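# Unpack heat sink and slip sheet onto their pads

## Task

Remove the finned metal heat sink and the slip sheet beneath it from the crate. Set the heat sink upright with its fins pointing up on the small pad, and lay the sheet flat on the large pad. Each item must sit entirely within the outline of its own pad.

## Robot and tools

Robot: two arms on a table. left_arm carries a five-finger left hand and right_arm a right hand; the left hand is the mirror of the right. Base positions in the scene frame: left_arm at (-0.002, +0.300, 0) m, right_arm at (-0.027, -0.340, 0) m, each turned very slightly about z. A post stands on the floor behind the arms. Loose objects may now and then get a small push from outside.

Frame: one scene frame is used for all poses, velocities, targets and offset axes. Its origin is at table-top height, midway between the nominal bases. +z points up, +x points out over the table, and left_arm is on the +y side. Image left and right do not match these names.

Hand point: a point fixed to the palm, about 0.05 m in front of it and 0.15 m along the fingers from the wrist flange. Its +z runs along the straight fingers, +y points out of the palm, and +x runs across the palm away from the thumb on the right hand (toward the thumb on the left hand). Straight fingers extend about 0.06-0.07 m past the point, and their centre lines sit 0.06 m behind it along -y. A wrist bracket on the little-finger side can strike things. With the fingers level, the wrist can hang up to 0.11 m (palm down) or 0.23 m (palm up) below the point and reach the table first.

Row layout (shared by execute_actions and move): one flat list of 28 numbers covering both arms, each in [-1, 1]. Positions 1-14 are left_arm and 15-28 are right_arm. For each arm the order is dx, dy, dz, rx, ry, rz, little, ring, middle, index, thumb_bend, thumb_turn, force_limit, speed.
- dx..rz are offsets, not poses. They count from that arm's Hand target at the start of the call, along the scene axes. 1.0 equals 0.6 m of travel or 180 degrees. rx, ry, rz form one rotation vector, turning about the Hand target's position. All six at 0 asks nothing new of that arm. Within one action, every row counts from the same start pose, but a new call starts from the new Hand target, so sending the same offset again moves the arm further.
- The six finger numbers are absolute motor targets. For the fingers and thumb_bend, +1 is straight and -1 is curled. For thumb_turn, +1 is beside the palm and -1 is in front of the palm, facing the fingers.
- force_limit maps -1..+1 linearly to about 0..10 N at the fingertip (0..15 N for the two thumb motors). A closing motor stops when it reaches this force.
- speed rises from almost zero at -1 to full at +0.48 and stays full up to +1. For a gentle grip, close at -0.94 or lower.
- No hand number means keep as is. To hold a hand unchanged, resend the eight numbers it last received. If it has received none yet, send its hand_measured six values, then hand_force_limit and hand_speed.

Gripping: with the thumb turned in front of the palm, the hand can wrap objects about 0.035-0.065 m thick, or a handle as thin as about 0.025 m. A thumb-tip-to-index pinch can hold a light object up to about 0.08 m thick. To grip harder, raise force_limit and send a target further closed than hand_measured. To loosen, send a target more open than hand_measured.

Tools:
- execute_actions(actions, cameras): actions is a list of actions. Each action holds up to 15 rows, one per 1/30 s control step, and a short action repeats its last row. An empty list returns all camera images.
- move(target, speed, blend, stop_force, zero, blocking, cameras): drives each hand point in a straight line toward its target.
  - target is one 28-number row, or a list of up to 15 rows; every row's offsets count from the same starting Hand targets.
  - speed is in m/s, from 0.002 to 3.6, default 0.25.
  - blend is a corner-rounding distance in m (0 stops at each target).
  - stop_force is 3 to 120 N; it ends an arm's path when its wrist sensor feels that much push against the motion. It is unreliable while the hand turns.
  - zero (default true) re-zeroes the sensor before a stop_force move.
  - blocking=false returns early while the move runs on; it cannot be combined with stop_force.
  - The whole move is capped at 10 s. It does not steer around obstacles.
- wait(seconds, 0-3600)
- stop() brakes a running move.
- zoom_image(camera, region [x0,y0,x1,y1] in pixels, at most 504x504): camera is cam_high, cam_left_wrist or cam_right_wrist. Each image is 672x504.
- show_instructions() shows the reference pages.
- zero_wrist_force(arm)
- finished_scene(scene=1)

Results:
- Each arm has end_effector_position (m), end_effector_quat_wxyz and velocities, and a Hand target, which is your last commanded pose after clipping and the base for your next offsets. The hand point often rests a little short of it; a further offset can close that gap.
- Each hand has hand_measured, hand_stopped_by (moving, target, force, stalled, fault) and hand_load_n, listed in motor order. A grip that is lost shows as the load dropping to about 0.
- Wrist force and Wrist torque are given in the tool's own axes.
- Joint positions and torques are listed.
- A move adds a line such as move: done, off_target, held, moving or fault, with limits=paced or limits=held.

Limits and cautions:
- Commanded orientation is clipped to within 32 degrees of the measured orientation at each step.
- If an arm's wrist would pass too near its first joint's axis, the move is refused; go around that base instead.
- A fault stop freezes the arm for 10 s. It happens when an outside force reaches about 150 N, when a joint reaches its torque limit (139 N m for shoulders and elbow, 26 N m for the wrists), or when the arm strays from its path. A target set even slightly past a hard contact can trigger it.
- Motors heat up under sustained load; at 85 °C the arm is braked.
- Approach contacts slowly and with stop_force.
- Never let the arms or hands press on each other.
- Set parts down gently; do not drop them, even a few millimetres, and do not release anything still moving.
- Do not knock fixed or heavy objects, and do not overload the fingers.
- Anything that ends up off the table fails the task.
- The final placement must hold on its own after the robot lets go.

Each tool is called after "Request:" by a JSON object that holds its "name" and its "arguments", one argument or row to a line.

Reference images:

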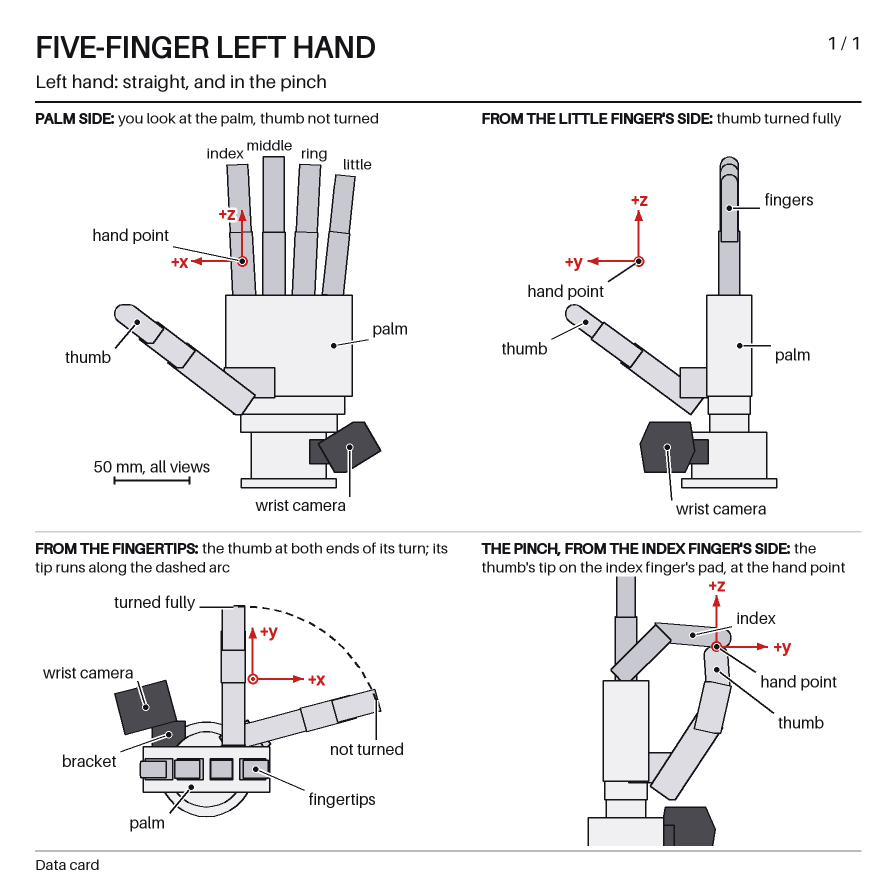

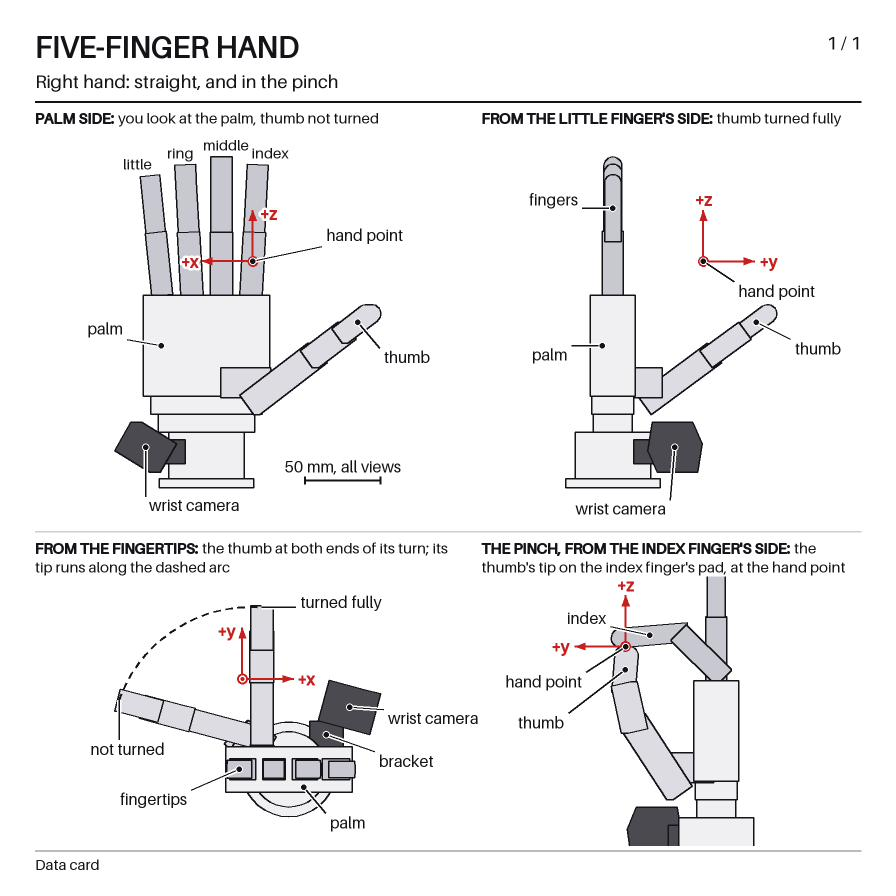

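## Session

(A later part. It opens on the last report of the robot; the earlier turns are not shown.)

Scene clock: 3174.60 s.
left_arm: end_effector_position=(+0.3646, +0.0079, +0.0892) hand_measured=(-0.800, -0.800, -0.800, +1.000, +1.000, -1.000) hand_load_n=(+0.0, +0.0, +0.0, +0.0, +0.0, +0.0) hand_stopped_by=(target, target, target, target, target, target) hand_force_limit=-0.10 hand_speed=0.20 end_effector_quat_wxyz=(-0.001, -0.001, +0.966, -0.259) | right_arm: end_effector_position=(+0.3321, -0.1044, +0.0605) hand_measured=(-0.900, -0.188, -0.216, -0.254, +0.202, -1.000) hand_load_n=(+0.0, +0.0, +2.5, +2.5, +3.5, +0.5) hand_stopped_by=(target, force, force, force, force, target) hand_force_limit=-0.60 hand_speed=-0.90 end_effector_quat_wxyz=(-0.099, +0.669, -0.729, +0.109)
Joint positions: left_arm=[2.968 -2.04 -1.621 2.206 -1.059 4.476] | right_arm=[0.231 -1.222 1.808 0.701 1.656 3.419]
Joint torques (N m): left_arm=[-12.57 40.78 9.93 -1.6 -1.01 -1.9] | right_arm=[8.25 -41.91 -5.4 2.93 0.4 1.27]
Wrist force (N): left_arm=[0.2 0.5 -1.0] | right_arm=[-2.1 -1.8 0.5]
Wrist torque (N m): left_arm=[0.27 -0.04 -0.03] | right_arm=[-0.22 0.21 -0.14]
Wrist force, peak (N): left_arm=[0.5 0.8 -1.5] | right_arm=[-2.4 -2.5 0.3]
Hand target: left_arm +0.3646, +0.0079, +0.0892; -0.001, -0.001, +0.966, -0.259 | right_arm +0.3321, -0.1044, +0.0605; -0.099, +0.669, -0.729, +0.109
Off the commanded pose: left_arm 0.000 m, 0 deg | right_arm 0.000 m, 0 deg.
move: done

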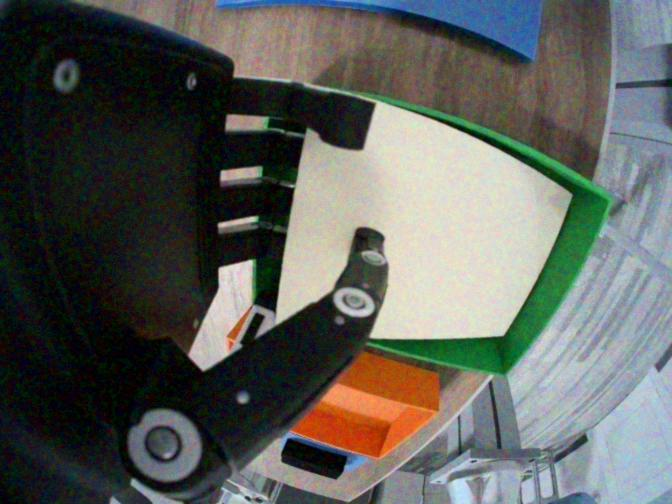

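Request:
{"name": "move", "arguments": {
  "target": [
    [0,0,0,0,0,0,-0.8,-0.8,-0.8,1,1,-1,-0.1,0.2,0,0,0,0,0,0,-0.9,-0.35,-0.4,-0.4,-0.2,-1,-0.3,-0.9]
  ]
}}

Request:
{"name": "move", "arguments": {
  "target": [
    [0.012,0.004,0.0,0,0,0,-0.8,-0.8,-0.8,1,1,-1,-0.1,0.2,0,0,0,0,0,0,-0.9,-0.35,-0.4,-0.4,-0.2,-1,-0.3,-0.9],
    [0.02,0.05,0.1,0,0,0,-0.8,-0.8,-0.8,1,1,-1,-0.1,0.2,0,0,0,0,0,0,-0.9,-0.35,-0.4,-0.4,-0.2,-1,-0.3,-0.9]
  ],
  "speed": 0.04,
  "blend": 0.003,
  "cameras": ["cam_right_wrist","cam_high"]
}}

Request:
{"name": "zoom_image", "arguments": {
  "camera": "cam_right_wrist",
  "region": [210, 60, 510, 360]
}}

Scene clock: 3191.43 s.
left_arm: end_effector_position=(+0.3646, +0.0079, +0.0892) hand_measured=(-0.800, -0.800, -0.800, +1.000, +1.000, -1.000) hand_load_n=(+0.0, +0.0, +0.0, +0.0, +0.5, +0.0) hand_stopped_by=(target, target, target, target, target, target) hand_force_limit=-0.10 hand_speed=0.20 end_effector_quat_wxyz=(-0.001, -0.001, +0.966, -0.259) | right_arm: end_effector_position=(+0.3321, -0.1044, +0.0605) hand_measured=(-0.900, -0.214, -0.224, -0.260, +0.196, -1.000) hand_load_n=(-0.5, +3.5, +3.0, +4.0, +6.0, +0.5) hand_stopped_by=(target, force, force, force, force, target) hand_force_limit=-0.30 hand_speed=-0.90 end_effector_quat_wxyz=(-0.099, +0.669, -0.729, +0.109)
Joint positions: left_arm=[2.968 -2.04 -1.621 2.206 -1.059 4.476] | right_arm=[0.231 -1.222 1.808 0.701 1.656 3.419]
Joint torques (N m): left_arm=[-13.87 40.49 12.12 -0.68 -0.93 -2] | right_arm=[8.43 -41.18 -6.02 3.14 -0.28 1.33]
Wrist force (N): left_arm=[-1.1 1.1 -0.6] | right_arm=[-2.0 -0.3 -0.6]
Wrist torque (N m): left_arm=[0.31 0.00 -0.13] | right_arm=[-0.06 0.21 -0.14]
Wrist force, peak (N): left_arm=[-1.2 1.4 -1.0] | right_arm=[-2.6 -2.0 0.1]
Hand target: left_arm +0.3646, +0.0079, +0.0892; -0.001, -0.001, +0.966, -0.259 | right_arm +0.3321, -0.1044, +0.0605; -0.099, +0.669, -0.729, +0.109
Off the commanded pose: left_arm 0.000 m, 0 deg | right_arm 0.000 m, 0 deg.
move: done

Scene clock: 3193.70 s.
left_arm: end_effector_position=(+0.3766, +0.0379, +0.1491) hand_measured=(-0.800, -0.800, -0.800, +1.000, +1.000, -1.000) hand_load_n=(+0.0, +0.0, +0.0, +0.0, +0.0, +0.0) hand_stopped_by=(target, target, target, target, target, target) hand_force_limit=-0.10 hand_speed=0.20 end_effector_quat_wxyz=(-0.001, -0.001, +0.966, -0.259) | right_arm: end_effector_position=(+0.3321, -0.1044, +0.0605) hand_measured=(-0.900, -0.214, -0.224, -0.260, +0.196, -1.000) hand_load_n=(-0.5, +3.0, +2.5, +5.0, +6.0, +0.5) hand_stopped_by=(target, force, force, force, force, target) hand_force_limit=-0.30 hand_speed=-0.90 end_effector_quat_wxyz=(-0.099, +0.669, -0.729, +0.109)
Joint positions: left_arm=[3.041 -1.977 -1.558 2.038 -1.052 4.56] | right_arm=[0.231 -1.222 1.808 0.701 1.656 3.419]
Joint torques (N m): left_arm=[16.4 38.59 26.02 -4.7 2.26 1.86] | right_arm=[7.77 -41.25 -6.56 2.92 -0.6 1.28]
Wrist force (N): left_arm=[1.0 0.7 -1.2] | right_arm=[-2.3 -1.9 0.4]
Wrist torque (N m): left_arm=[0.30 -0.14 -0.06] | right_arm=[-0.19 0.24 -0.15]
Wrist force, peak (N): left_arm=[1.1 0.7 -1.3] | right_arm=[-2.5 -2.3 0.7]
Hand target: left_arm +0.3766, +0.0379, +0.1492; -0.001, -0.001, +0.966, -0.259 | right_arm +0.3321, -0.1044, +0.0605; -0.099, +0.669, -0.729, +0.109
Off the commanded pose: left_arm 0.000 m, 0 deg | right_arm 0.000 m, 0 deg.
move: done
Images, in order (width x height): cam_high 672x504, cam_right_wrist 672x504.

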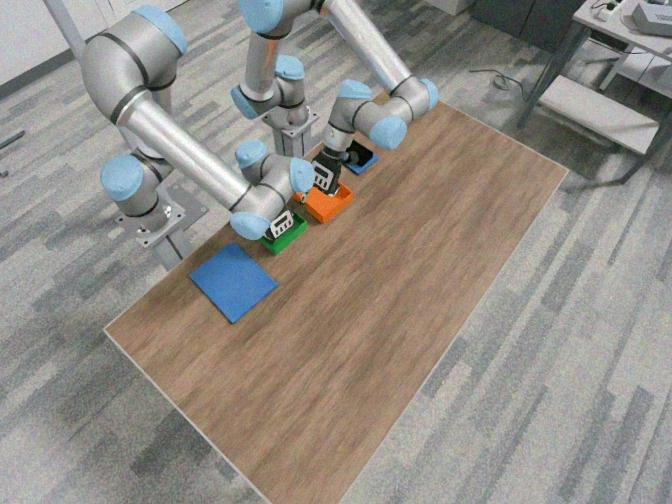

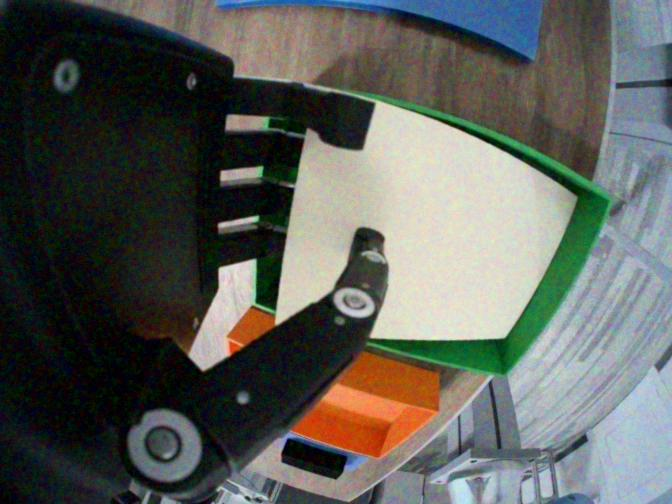

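Scaled by 1.680 from the camera's image (finer frame: 960x720).

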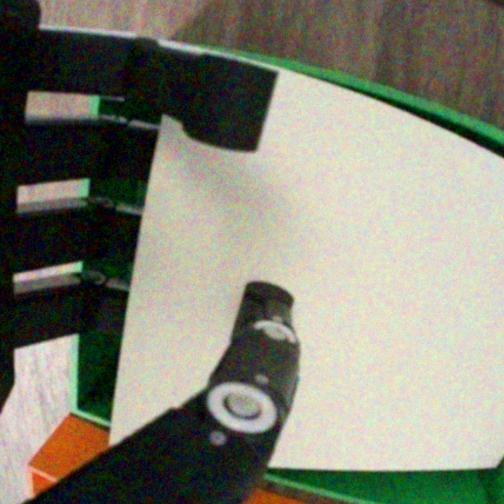

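Request:
{"name": "move", "arguments": {
  "target": [
    [0,0.1,0.05,0,0,0,-0.8,-0.8,-0.8,1,1,-1,-0.1,0.2,0.005,0,0.05,0,0,0,-0.9,-0.35,-0.4,-0.4,-0.2,-1,-0.3,-0.9],
    [0,0.2,0.05,0,0,0,-0.8,-0.8,-0.8,1,1,-1,-0.1,0.2,0.005,0,0.2,0,0,0,-0.9,-0.35,-0.4,-0.4,-0.2,-1,-0.3,-0.9]
  ],
  "speed": 0.05,
  "blend": 0.005,
  "cameras": ["cam_right_wrist","cam_high","cam_left_wrist"]
}}

Request:
{"name": "zoom_image", "arguments": {
  "camera": "cam_high",
  "region": [180, 140, 340, 280]
}}

Scene clock: 3206.40 s.
left_arm: end_effector_position=(+0.3766, +0.1578, +0.1792) hand_measured=(-0.800, -0.800, -0.800, +1.000, +1.000, -1.000) hand_load_n=(+0.0, +0.0, +0.0, -0.5, +0.0, +0.0) hand_stopped_by=(target, target, target, target, target, target) hand_force_limit=-0.10 hand_speed=0.20 end_effector_quat_wxyz=(-0.001, -0.001, +0.966, -0.259) | right_arm: end_effector_position=(+0.3351, -0.1044, +0.1804) hand_measured=(-0.900, -0.214, -0.224, -0.260, +0.196, -1.000) hand_load_n=(-0.5, +2.5, +2.0, +5.0, +5.5, +0.5) hand_stopped_by=(target, force, force, force, force, target) hand_force_limit=-0.30 hand_speed=-0.90 end_effector_quat_wxyz=(-0.099, +0.669, -0.729, +0.109)
Joint positions: left_arm=[3.333 -1.883 -1.653 1.872 -1.055 4.897] | right_arm=[0.229 -1.337 1.624 1 1.655 3.417]
Joint torques (N m): left_arm=[14.36 35.37 9.91 -5.26 -1.25 2.32] | right_arm=[-8.69 -39.81 -30.91 3.1 -0.41 -1.59]
Wrist force (N): left_arm=[0.2 0.6 -1.0] | right_arm=[-2.4 -2.1 0.4]
Wrist torque (N m): left_arm=[0.29 -0.01 -0.09] | right_arm=[-0.24 0.25 0.04]
Wrist force, peak (N): left_arm=[0.7 0.7 -1.6] | right_arm=[-2.4 -2.5 0.1]
Hand target: left_arm +0.3766, +0.1579, +0.1792; -0.001, -0.001, +0.966, -0.259 | right_arm +0.3351, -0.1044, +0.1805; -0.099, +0.669, -0.729, +0.109
Off the commanded pose: left_arm 0.000 m, 0 deg | right_arm 0.000 m, 0 deg.
move: done

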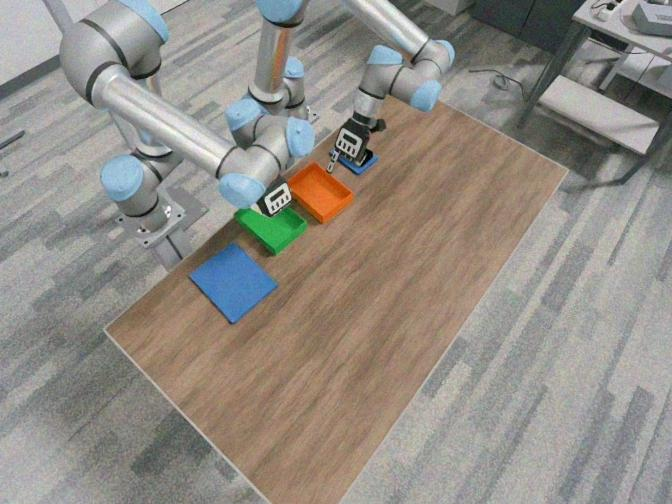

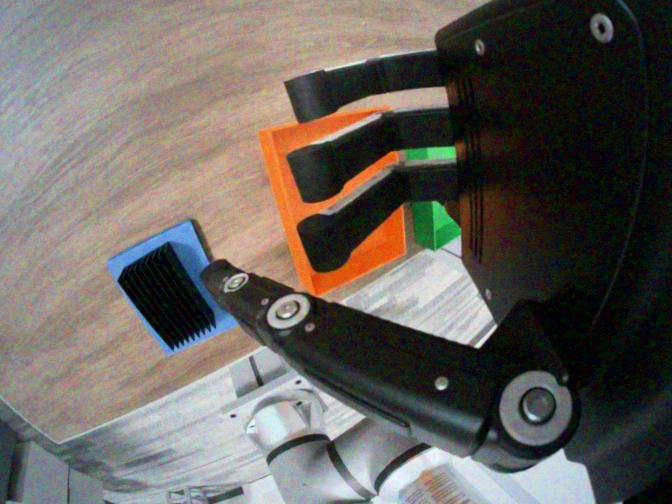

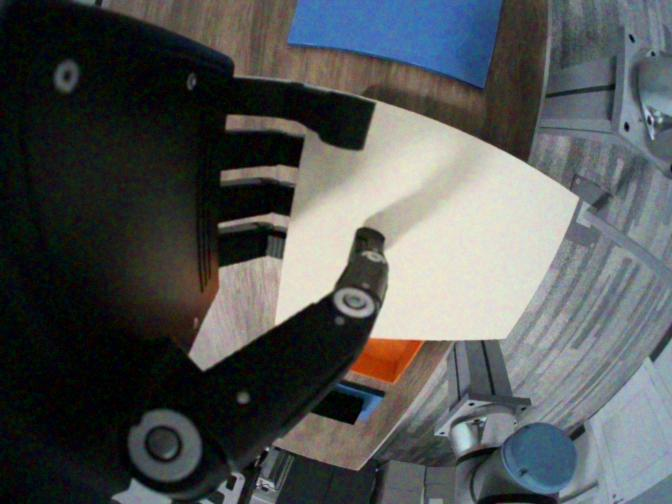

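Scaled by 3.150 from the camera's image (finer frame: 960x720).

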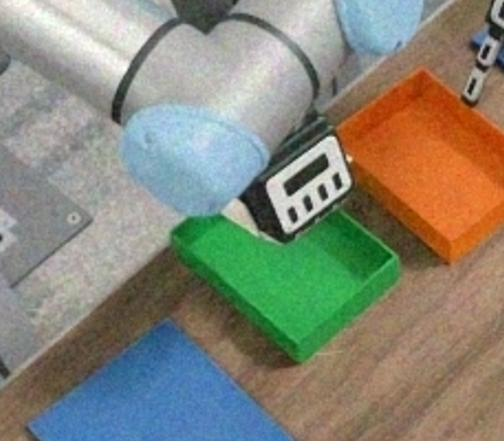

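Request:
{"name": "move", "arguments": {
  "target": [
    [0,0,0,0,0,0,-0.8,-0.8,-0.8,1,1,-1,-0.1,0.2,0.0865,-0.351,-0.08,0.0044,0.0498,0,-0.9,-0.35,-0.4,-0.4,-0.2,-1,-0.3,-0.9]
  ],
  "speed": 0.07,
  "cameras": ["cam_right_wrist","cam_high"]
}}

Request:
{"name": "zoom_image", "arguments": {
  "camera": "cam_high",
  "region": [150, 180, 330, 340]
}}

Scene clock: 3317.43 s.
left_arm: end_effector_position=(+0.3766, +0.1579, +0.1792) hand_measured=(-0.800, -0.800, -0.800, +1.000, +1.000, -1.000) hand_load_n=(+0.0, +0.0, +0.0, +0.0, +0.0, +0.0) hand_stopped_by=(target, target, target, target, target, target) hand_force_limit=-0.10 hand_speed=0.20 end_effector_quat_wxyz=(-0.001, -0.001, +0.966, -0.259) | right_arm: end_effector_position=(+0.3869, -0.3149, +0.1325) hand_measured=(-0.900, -0.214, -0.224, -0.260, +0.196, -1.000) hand_load_n=(-0.5, +2.5, +2.5, +5.5, +6.0, +0.5) hand_stopped_by=(target, force, force, force, force, target) hand_force_limit=-0.30 hand_speed=-0.90 end_effector_quat_wxyz=(-0.047, +0.675, -0.735, +0.052)
Joint positions: left_arm=[3.333 -1.883 -1.653 1.872 -1.055 4.897] | right_arm=[-0.3 -1.198 1.608 1.025 1.539 2.902]
Joint torques (N m): left_arm=[15.21 35.29 10.19 -4.94 -0.57 1.93] | right_arm=[-8.08 -24.68 -28.44 3.88 -1.92 -1.7]
Wrist force (N): left_arm=[0.4 0.7 -1.2] | right_arm=[-2.3 -1.9 0.5]
Wrist torque (N m): left_arm=[0.31 -0.06 -0.08] | right_arm=[-0.24 0.25 0.05]
Wrist force, peak (N): left_arm=[0.9 0.7 -1.4] | right_arm=[-2.7 -2.0 0.7]
Hand target: left_arm +0.3766, +0.1579, +0.1792; -0.001, -0.001, +0.966, -0.259 | right_arm +0.3870, -0.3150, +0.1325; -0.046, +0.675, -0.735, +0.051
Off the commanded pose: left_arm 0.000 m, 0 deg | right_arm 0.000 m, 0 deg.
move: done
Images, in order (width x height): cam_high 672x504, cam_right_wrist 672x504.

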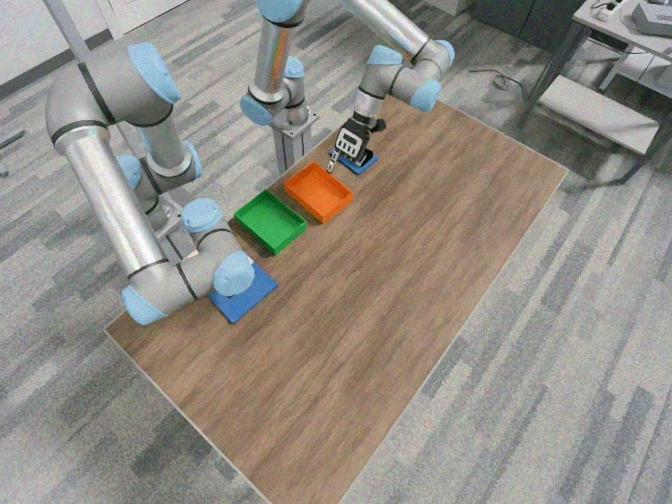

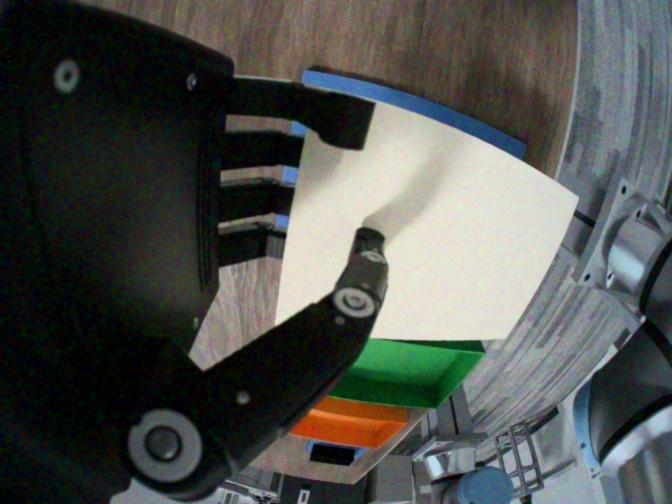

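Scaled by 2.800 from the camera's image (finer frame: 960x720).

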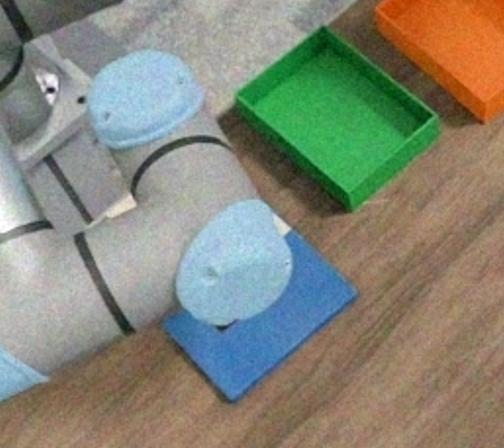

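Request:
{"name": "move", "arguments": {
  "target": [
    [0,0,0,0,0,0,-0.8,-0.8,-0.8,1,1,-1,-0.1,0.2,0,0,-0.12,0,0,0,-0.9,-0.35,-0.4,-0.4,-0.2,-1,-0.3,-0.9]
  ],
  "speed": 0.05,
  "cameras": ["cam_right_wrist","cam_high"]
}}

Request:
{"name": "zoom_image", "arguments": {
  "camera": "cam_right_wrist",
  "region": [210, 40, 610, 440]
}}

Scene clock: 3338.87 s.
left_arm: end_effector_position=(+0.3766, +0.1579, +0.1792) hand_measured=(-0.800, -0.800, -0.800, +1.000, +1.000, -1.000) hand_load_n=(+0.5, +0.0, +0.0, +0.5, +0.0, +0.0) hand_stopped_by=(target, target, target, target, target, target) hand_force_limit=-0.10 hand_speed=0.20 end_effector_quat_wxyz=(-0.001, -0.001, +0.966, -0.259) | right_arm: end_effector_position=(+0.3870, -0.3150, +0.0606) hand_measured=(-0.900, -0.214, -0.224, -0.260, +0.196, -1.000) hand_load_n=(-0.5, +2.5, +2.5, +5.5, +5.5, +0.5) hand_stopped_by=(target, force, force, force, force, target) hand_force_limit=-0.30 hand_speed=-0.90 end_effector_quat_wxyz=(-0.046, +0.675, -0.735, +0.051)
Joint positions: left_arm=[3.333 -1.883 -1.653 1.872 -1.055 4.897] | right_arm=[-0.301 -1.117 1.696 0.857 1.539 2.902]
Joint torques (N m): left_arm=[14.32 35.22 9.41 -5.03 0.03 1.87] | right_arm=[-7.25 -29.55 -2.31 0.59 0.71 -0.93]
Wrist force (N): left_arm=[0.3 0.6 -1.2] | right_arm=[-2.6 -1.7 0.6]
Wrist torque (N m): left_arm=[0.31 -0.04 -0.08] | right_arm=[-0.23 0.28 0.05]
Wrist force, peak (N): left_arm=[0.2 0.8 -1.6] | right_arm=[-2.6 -2.2 0.9]
Hand target: left_arm +0.3766, +0.1579, +0.1792; -0.001, -0.001, +0.966, -0.259 | right_arm +0.3870, -0.3150, +0.0605; -0.046, +0.675, -0.735, +0.051
Off the commanded pose: left_arm 0.000 m, 0 deg | right_arm 0.000 m, 0 deg.
move: done
Images, in order (width x height): cam_high 672x504, cam_right_wrist 672x504.

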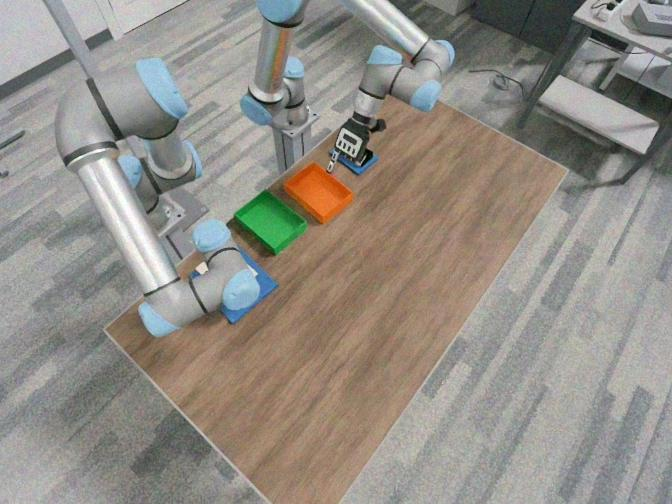

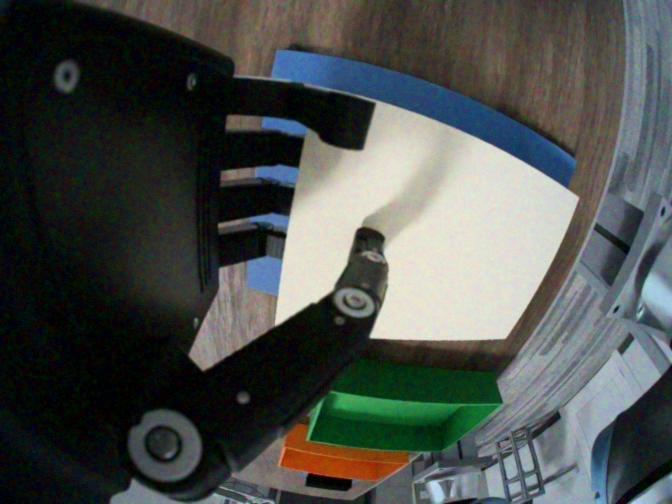

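Scaled by 1.260 from the camera's image (finer frame: 960x720).

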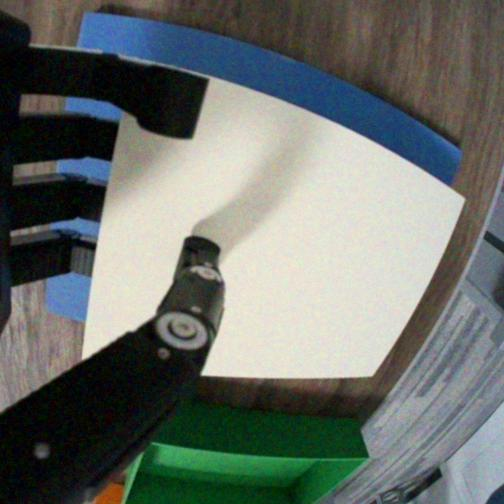

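Request:
{"name": "move", "arguments": {
  "target": [
    [0,0,0,0,0,0,-0.8,-0.8,-0.8,1,1,-1,-0.1,0.2,0,0,-0.05,0,0,0,-0.9,-0.35,-0.4,-0.4,-0.2,-1,-0.3,-0.9]
  ],
  "speed": 0.04
}}

Request:
{"name": "move", "arguments": {
  "target": [
    [0,0,0,0,0,0,-0.8,-0.8,-0.8,1,1,-1,-0.1,0.2,0,0,-0.03,0,0,0,-0.9,-0.35,-0.4,-0.4,-0.2,-1,-0.3,-0.9]
  ],
  "speed": 0.006,
  "stop_force": 3,
  "cameras": ["cam_right_wrist","cam_high"]
}}

Request:
{"name": "zoom_image", "arguments": {
  "camera": "cam_right_wrist",
  "region": [210, 40, 610, 440]
}}

Scene clock: 3370.40 s.
left_arm: end_effector_position=(+0.3766, +0.1579, +0.1792) hand_measured=(-0.800, -0.800, -0.800, +1.000, +1.000, -1.000) hand_load_n=(+0.0, +0.0, +0.0, +0.0, +0.0, +0.0) hand_stopped_by=(target, target, target, target, target, target) hand_force_limit=-0.10 hand_speed=0.20 end_effector_quat_wxyz=(-0.001, -0.001, +0.966, -0.259) | right_arm: end_effector_position=(+0.3870, -0.3150, +0.0306) hand_measured=(-0.900, -0.214, -0.224, -0.260, +0.196, -1.000) hand_load_n=(+0.0, +1.5, +1.5, +6.5, +5.5, +1.0) hand_stopped_by=(target, force, force, force, force, target) hand_force_limit=-0.30 hand_speed=-0.90 end_effector_quat_wxyz=(-0.046, +0.675, -0.735, +0.051)
Joint positions: left_arm=[3.333 -1.883 -1.653 1.872 -1.055 4.897] | right_arm=[-0.301 -1.076 1.724 0.788 1.539 2.902]
Joint torques (N m): left_arm=[13 33.95 8.71 -5.09 0.53 1.85] | right_arm=[3.2 -28.5 -1.5 0.82 0.93 -0.31]
Wrist force (N): left_arm=[0.2 0.4 -1.1] | right_arm=[-2.7 -1.9 0.0]
Wrist torque (N m): left_arm=[0.26 -0.03 -0.08] | right_arm=[-0.28 0.28 0.07]
Wrist force, peak (N): left_arm=[0.6 1.0 -1.5] | right_arm=[-2.9 -1.8 0.5]
Hand target: left_arm +0.3766, +0.1579, +0.1792; -0.001, -0.001, +0.966, -0.259 | right_arm +0.3870, -0.3150, +0.0305; -0.046, +0.675, -0.735, +0.051
Off the commanded pose: left_arm 0.000 m, 0 deg | right_arm 0.000 m, 0 deg.
move: done

Scene clock: 3373.03 s.
left_arm: end_effector_position=(+0.3766, +0.1579, +0.1792) hand_measured=(-0.800, -0.800, -0.800, +1.000, +1.000, -1.000) hand_load_n=(+0.0, +0.0, +0.0, +0.0, +0.0, +0.0) hand_stopped_by=(target, target, target, target, target, target) hand_force_limit=-0.10 hand_speed=0.20 end_effector_quat_wxyz=(-0.001, -0.001, +0.966, -0.259) | right_arm: end_effector_position=(+0.3870, -0.3150, +0.0229) hand_measured=(-0.900, -0.214, -0.224, -0.260, +0.196, -1.000) hand_load_n=(+0.0, +0.5, +0.5, +8.5, +5.5, +1.0) hand_stopped_by=(target, force, force, force, force, target) hand_force_limit=-0.30 hand_speed=-0.90 end_effector_quat_wxyz=(-0.046, +0.675, -0.735, +0.051)
Joint positions: left_arm=[3.333 -1.883 -1.653 1.872 -1.055 4.897] | right_arm=[-0.301 -1.065 1.73 0.771 1.539 2.902]
Joint torques (N m): left_arm=[14.7 35.39 10.83 -5.03 0.94 1.84] | right_arm=[3.35 -45.8 -25.18 3.13 0.61 -0.22]
Wrist force (N): left_arm=[0.5 0.9 -1.4] | right_arm=[-1.7 -1.4 -2.0]
Wrist torque (N m): left_arm=[0.35 -0.08 -0.09] | right_arm=[-0.18 0.27 0.06]
Wrist force, peak (N): left_arm=[0.7 0.6 -1.6] | right_arm=[-2.3 -4.0 -3.7]
Hand target: left_arm +0.3766, +0.1579, +0.1792; -0.001, -0.001, +0.966, -0.259 | right_arm +0.3870, -0.3150, +0.0229; -0.046, +0.675, -0.735, +0.051 (not the last commanded pose)
Off the commanded pose: left_arm 0.000 m, 0 deg | right_arm 0.010 m, 0 deg.
move: contact (right_arm)
Images, in order (width x height): cam_high 672x504, cam_right_wrist 672x504.

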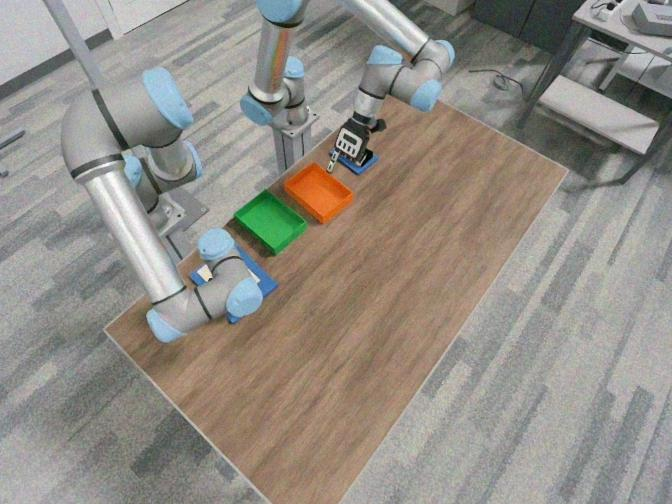

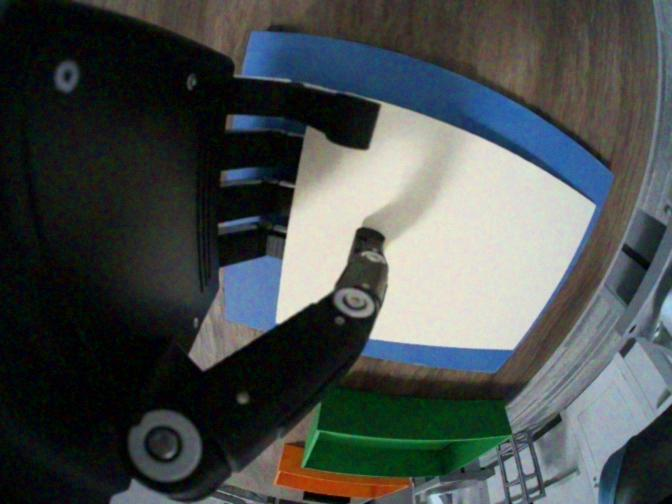

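Scaled by 1.260 from the camera's image (finer frame: 960x720).

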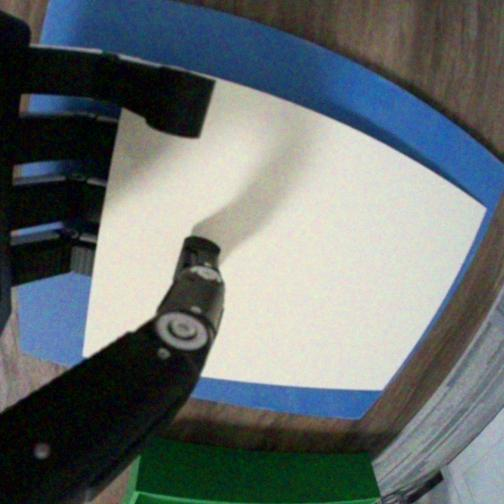

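Request:
{"name": "move", "arguments": {
  "target": [
    [0,0,0,0,0,0,-0.8,-0.8,-0.8,1,1,-1,-0.1,0.2,0,0,0.03,0,0,0,-0.9,-0.35,-0.4,-0.4,-0.2,-1,-0.3,-0.9],
    [0,0,0,0,0,0,-0.8,-0.8,-0.8,1,1,-1,-0.1,0.2,0.016,-0.001,0.03,0.0019,0.0221,0,-0.9,-0.35,-0.4,-0.4,-0.2,-1,-0.3,-0.9]
  ],
  "speed": 0.03
}}

Request:
{"name": "move", "arguments": {
  "target": [
    [0,0,0,0,0,0,-0.8,-0.8,-0.8,1,1,-1,-0.1,0.2,0,0,-0.05,0,0,0,-0.9,-0.35,-0.4,-0.4,-0.2,-1,-0.3,-0.9]
  ],
  "speed": 0.006,
  "stop_force": 2.5,
  "cameras": ["cam_right_wrist","cam_high"]
}}

Request:
{"name": "zoom_image", "arguments": {
  "camera": "cam_right_wrist",
  "region": [210, 0, 630, 400]
}}

Scene clock: 3416.57 s.
left_arm: end_effector_position=(+0.3766, +0.1579, +0.1792) hand_measured=(-0.800, -0.800, -0.800, +1.000, +1.000, -1.000) hand_load_n=(+0.0, +0.0, +0.0, +0.0, +0.0, +0.0) hand_stopped_by=(target, target, target, target, target, target) hand_force_limit=-0.10 hand_speed=0.20 end_effector_quat_wxyz=(-0.001, -0.001, +0.966, -0.259) | right_arm: end_effector_position=(+0.3965, -0.3156, +0.0409) hand_measured=(-0.900, -0.214, -0.224, -0.260, +0.196, -1.000) hand_load_n=(-0.5, +2.5, +2.0, +5.5, +6.0, +0.5) hand_stopped_by=(target, force, force, force, force, target) hand_force_limit=-0.30 hand_speed=-0.90 end_effector_quat_wxyz=(-0.023, +0.676, -0.736, +0.026)
Joint positions: left_arm=[3.333 -1.883 -1.653 1.872 -1.055 4.897] | right_arm=[-0.285 -1.022 1.63 0.895 1.556 2.915]
Joint torques (N m): left_arm=[15.03 35.91 10.64 -5.05 0.63 1.84] | right_arm=[9.82 -33.18 -27.63 4.19 1.49 1.15]
Wrist force (N): left_arm=[0.3 0.7 -1.3] | right_arm=[-2.7 -1.8 0.7]
Wrist torque (N m): left_arm=[0.31 -0.03 -0.09] | right_arm=[-0.24 0.29 -0.16]
Wrist force, peak (N): left_arm=[0.6 0.7 -1.5] | right_arm=[-2.3 -1.8 -2.1]
Hand target: left_arm +0.3766, +0.1579, +0.1792; -0.001, -0.001, +0.966, -0.259 | right_arm +0.3966, -0.3156, +0.0409; -0.023, +0.676, -0.736, +0.026
Off the commanded pose: left_arm 0.000 m, 0 deg | right_arm 0.000 m, 0 deg.
move: done

stop_force must be a number from 3 to 120 (N); nothing of the call was run

Scaled by 1.200 from the camera's image (finer frame: 960x720).
This view is cut from an older image: the scene may have changed since it was taken.

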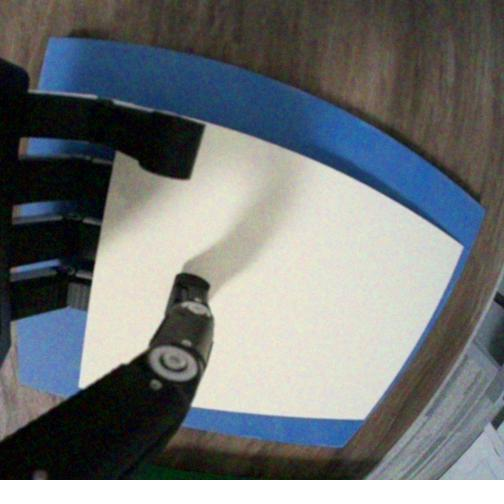

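Request:
{"name": "move", "arguments": {
  "target": [0,0,0,0,0,0,-0.8,-0.8,-0.8,1,1,-1,-0.1,0.2,0,0,-0.04,0,0,0,-0.9,-0.35,-0.4,-0.4,-0.2,-1,-0.3,-0.9],
  "speed": 0.008,
  "stop_force": 3,
  "cameras": ["all"]
}}

Scene clock: 3455.37 s.
left_arm: end_effector_position=(+0.3766, +0.1579, +0.1792) hand_measured=(-0.800, -0.800, -0.800, +1.000, +1.000, -1.000) hand_load_n=(+0.0, +0.0, +0.0, +0.0, +0.0, +0.0) hand_stopped_by=(target, target, target, target, target, target) hand_force_limit=-0.10 hand_speed=0.20 end_effector_quat_wxyz=(-0.001, -0.001, +0.966, -0.259) | right_arm: end_effector_position=(+0.3966, -0.3156, +0.0233) hand_measured=(-0.900, -0.214, -0.224, -0.260, +0.196, -1.000) hand_load_n=(+0.0, +1.0, +1.5, +6.5, +5.5, +0.5) hand_stopped_by=(target, force, force, force, force, target) hand_force_limit=-0.30 hand_speed=-0.90 end_effector_quat_wxyz=(-0.023, +0.676, -0.736, +0.026)
Joint positions: left_arm=[3.333 -1.883 -1.653 1.872 -1.055 4.897] | right_arm=[-0.285 -0.997 1.643 0.858 1.556 2.915]
Joint torques (N m): left_arm=[13.07 35.14 10.68 -5.09 0.93 1.67] | right_arm=[8.04 -48.51 -25.19 3.53 1.31 1.31]
Wrist force (N): left_arm=[0.6 0.6 -1.1] | right_arm=[-2.4 -1.6 -2.2]
Wrist torque (N m): left_arm=[0.29 -0.08 -0.06] | right_arm=[-0.10 0.36 -0.13]
Wrist force, peak (N): left_arm=[0.6 1.1 -1.5] | right_arm=[-2.4 -6.7 -11.4]
Hand target: left_arm +0.3766, +0.1579, +0.1792; -0.001, -0.001, +0.966, -0.259 | right_arm +0.3966, -0.3156, +0.0233; -0.023, +0.676, -0.736, +0.026 (not the last commanded pose)
Off the commanded pose: left_arm 0.000 m, 0 deg | right_arm 0.006 m, 0 deg.
move: contact (right_arm)

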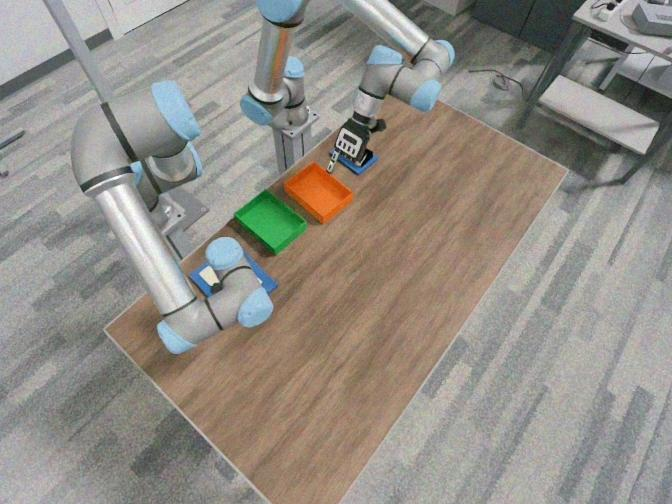

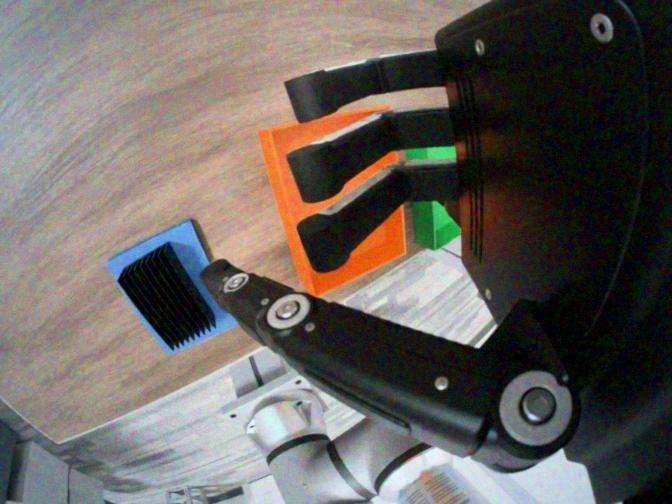

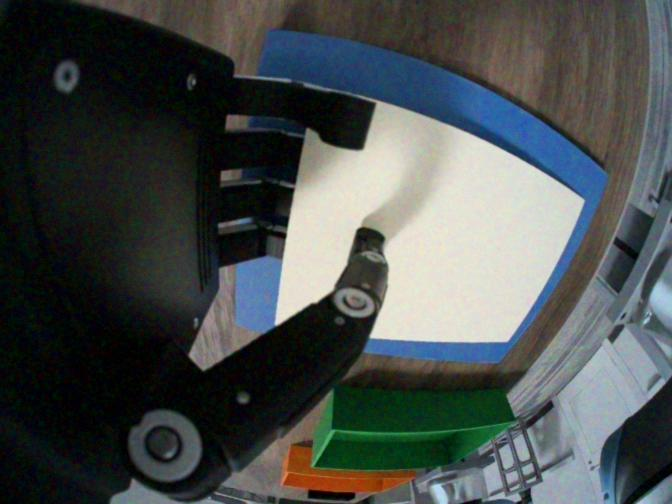

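Request:
{"name": "move", "arguments": {
  "target": [-0.1893,-0.45,0,0,0,0,-0.8,-0.8,-0.8,1,1,-1,-0.1,0.2,0,0,0,0,0,0,-0.9,-0.35,-0.4,-0.4,-0.2,-1,-0.3,-0.9],
  "speed": 0.15,
  "cameras": ["all"]
}}

Scene clock: 3527.07 s.
left_arm: end_effector_position=(+0.2631, -0.1120, +0.1792) hand_measured=(-0.800, -0.800, -0.800, +1.000, +1.000, -1.000) hand_load_n=(+0.0, +0.0, +0.0, +0.0, +0.0, +0.0) hand_stopped_by=(target, target, target, target, target, target) hand_force_limit=-0.10 hand_speed=0.20 end_effector_quat_wxyz=(-0.001, -0.001, +0.966, -0.259) | right_arm: end_effector_position=(+0.3966, -0.3156, +0.0233) hand_measured=(-0.900, -0.214, -0.224, -0.260, +0.196, -1.000) hand_load_n=(+0.0, +1.0, +1.5, +6.5, +6.0, +0.5) hand_stopped_by=(target, force, force, force, force, target) hand_force_limit=-0.30 hand_speed=-0.90 end_effector_quat_wxyz=(-0.023, +0.676, -0.736, +0.026)
Joint positions: left_arm=[2.621 -1.925 -1.492 2.14 -1.13 4.094] | right_arm=[-0.285 -0.997 1.643 0.858 1.556 2.915]
Joint torques (N m): left_arm=[-15.42 22.54 25.76 0.31 -1.5 -2.65] | right_arm=[5.71 -49.22 -25.91 1.11 0.69 1.2]
Wrist force (N): left_arm=[0.6 0.2 -1.1] | right_arm=[-2.4 -1.7 -2.1]
Wrist torque (N m): left_arm=[0.24 -0.09 0.01] | right_arm=[-0.12 0.36 -0.13]
Wrist force, peak (N): left_arm=[0.0 1.1 -1.7] | right_arm=[-2.9 -1.4 -2.5]
Hand target: left_arm +0.2631, -0.1121, +0.1792; -0.001, -0.001, +0.966, -0.259 | right_arm +0.3966, -0.3156, +0.0233; -0.023, +0.676, -0.736, +0.026
Off the commanded pose: left_arm 0.000 m, 0 deg | right_arm 0.000 m, 0 deg.
move: done

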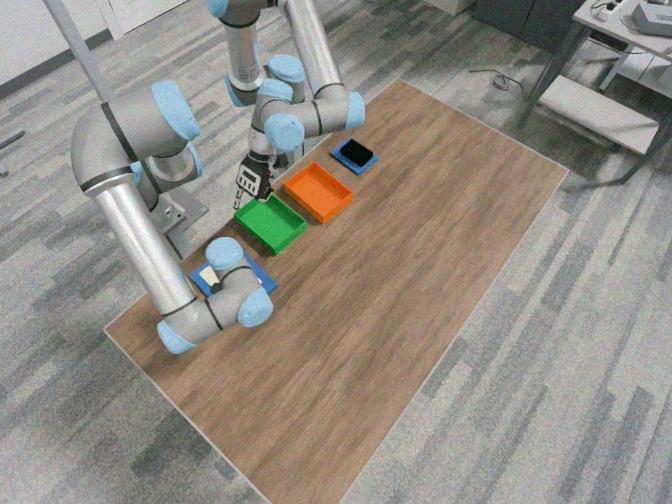

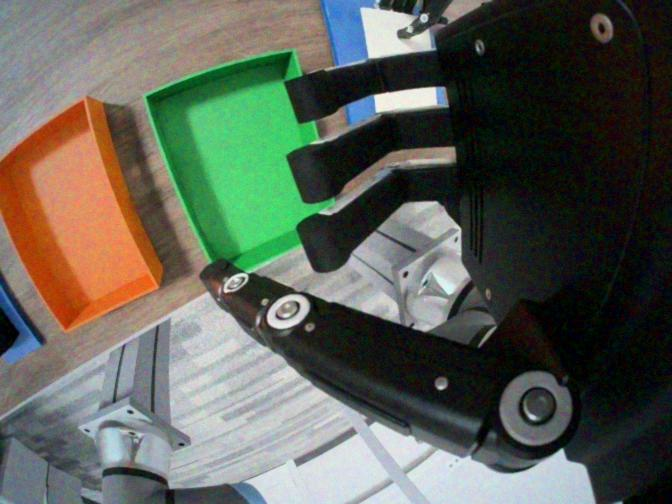

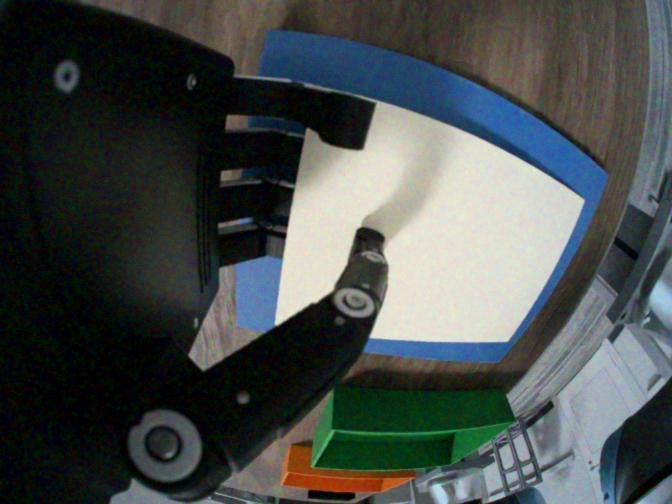

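Request:
{"name": "move", "arguments": {
  "target": [0,-0.18,-0.12,0,0,0,-0.8,-0.8,-0.8,1,1,-1,-0.1,0.2,0,0,0,0,0,0,-0.9,-0.35,-0.4,-0.4,-0.2,-1,-0.3,-0.9],
  "speed": 0.1,
  "cameras": ["all"]
}}

Scene clock: 3536.87 s.
left_arm: end_effector_position=(+0.2631, -0.2200, +0.1072) hand_measured=(-0.800, -0.800, -0.800, +1.000, +1.000, -1.000) hand_load_n=(+0.0, +0.0, +0.0, +0.0, +0.0, +0.0) hand_stopped_by=(target, target, target, target, target, target) hand_force_limit=-0.10 hand_speed=0.20 end_effector_quat_wxyz=(-0.001, -0.001, +0.966, -0.259) | right_arm: end_effector_position=(+0.3966, -0.3156, +0.0233) hand_measured=(-0.900, -0.214, -0.224, -0.260, +0.196, -1.000) hand_load_n=(+0.0, +1.0, +1.5, +6.5, +5.5, +1.0) hand_stopped_by=(target, force, force, force, force, target) hand_force_limit=-0.30 hand_speed=-0.90 end_effector_quat_wxyz=(-0.023, +0.676, -0.736, +0.026)
Joint positions: left_arm=[2.438 -2.17 -1.293 2.261 -1.19 3.905] | right_arm=[-0.285 -0.997 1.643 0.858 1.556 2.915]
Joint torques (N m): left_arm=[-14.44 30.62 26.83 0.67 -1.33 -2.21] | right_arm=[4.47 -48.49 -25.86 1.07 -0.3 1.25]
Wrist force (N): left_arm=[0.3 0.6 -1.0] | right_arm=[-2.7 -1.9 -2.3]
Wrist torque (N m): left_arm=[0.28 -0.06 -0.03] | right_arm=[-0.14 0.39 -0.16]
Wrist force, peak (N): left_arm=[0.5 0.8 -1.4] | right_arm=[-2.9 -1.8 -2.4]
Hand target: left_arm +0.2631, -0.2201, +0.1072; -0.001, -0.001, +0.966, -0.259 | right_arm +0.3966, -0.3156, +0.0233; -0.023, +0.676, -0.736, +0.026
Off the commanded pose: left_arm 0.000 m, 0 deg | right_arm 0.000 m, 0 deg.
move: done

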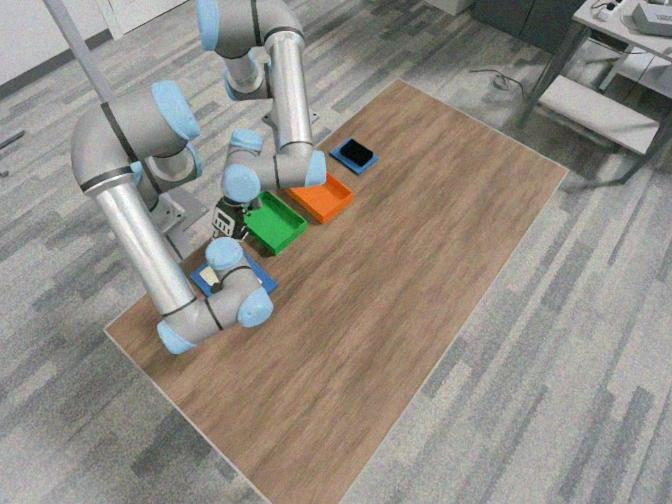

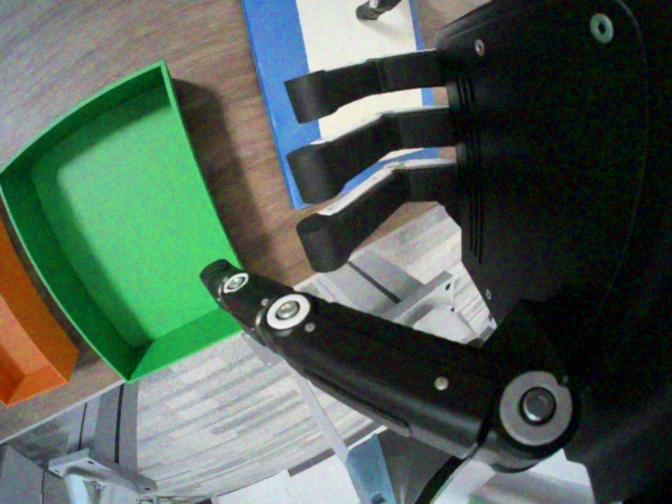

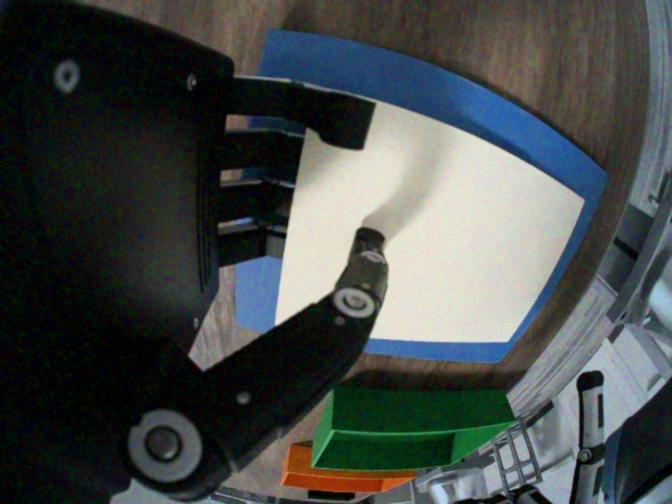

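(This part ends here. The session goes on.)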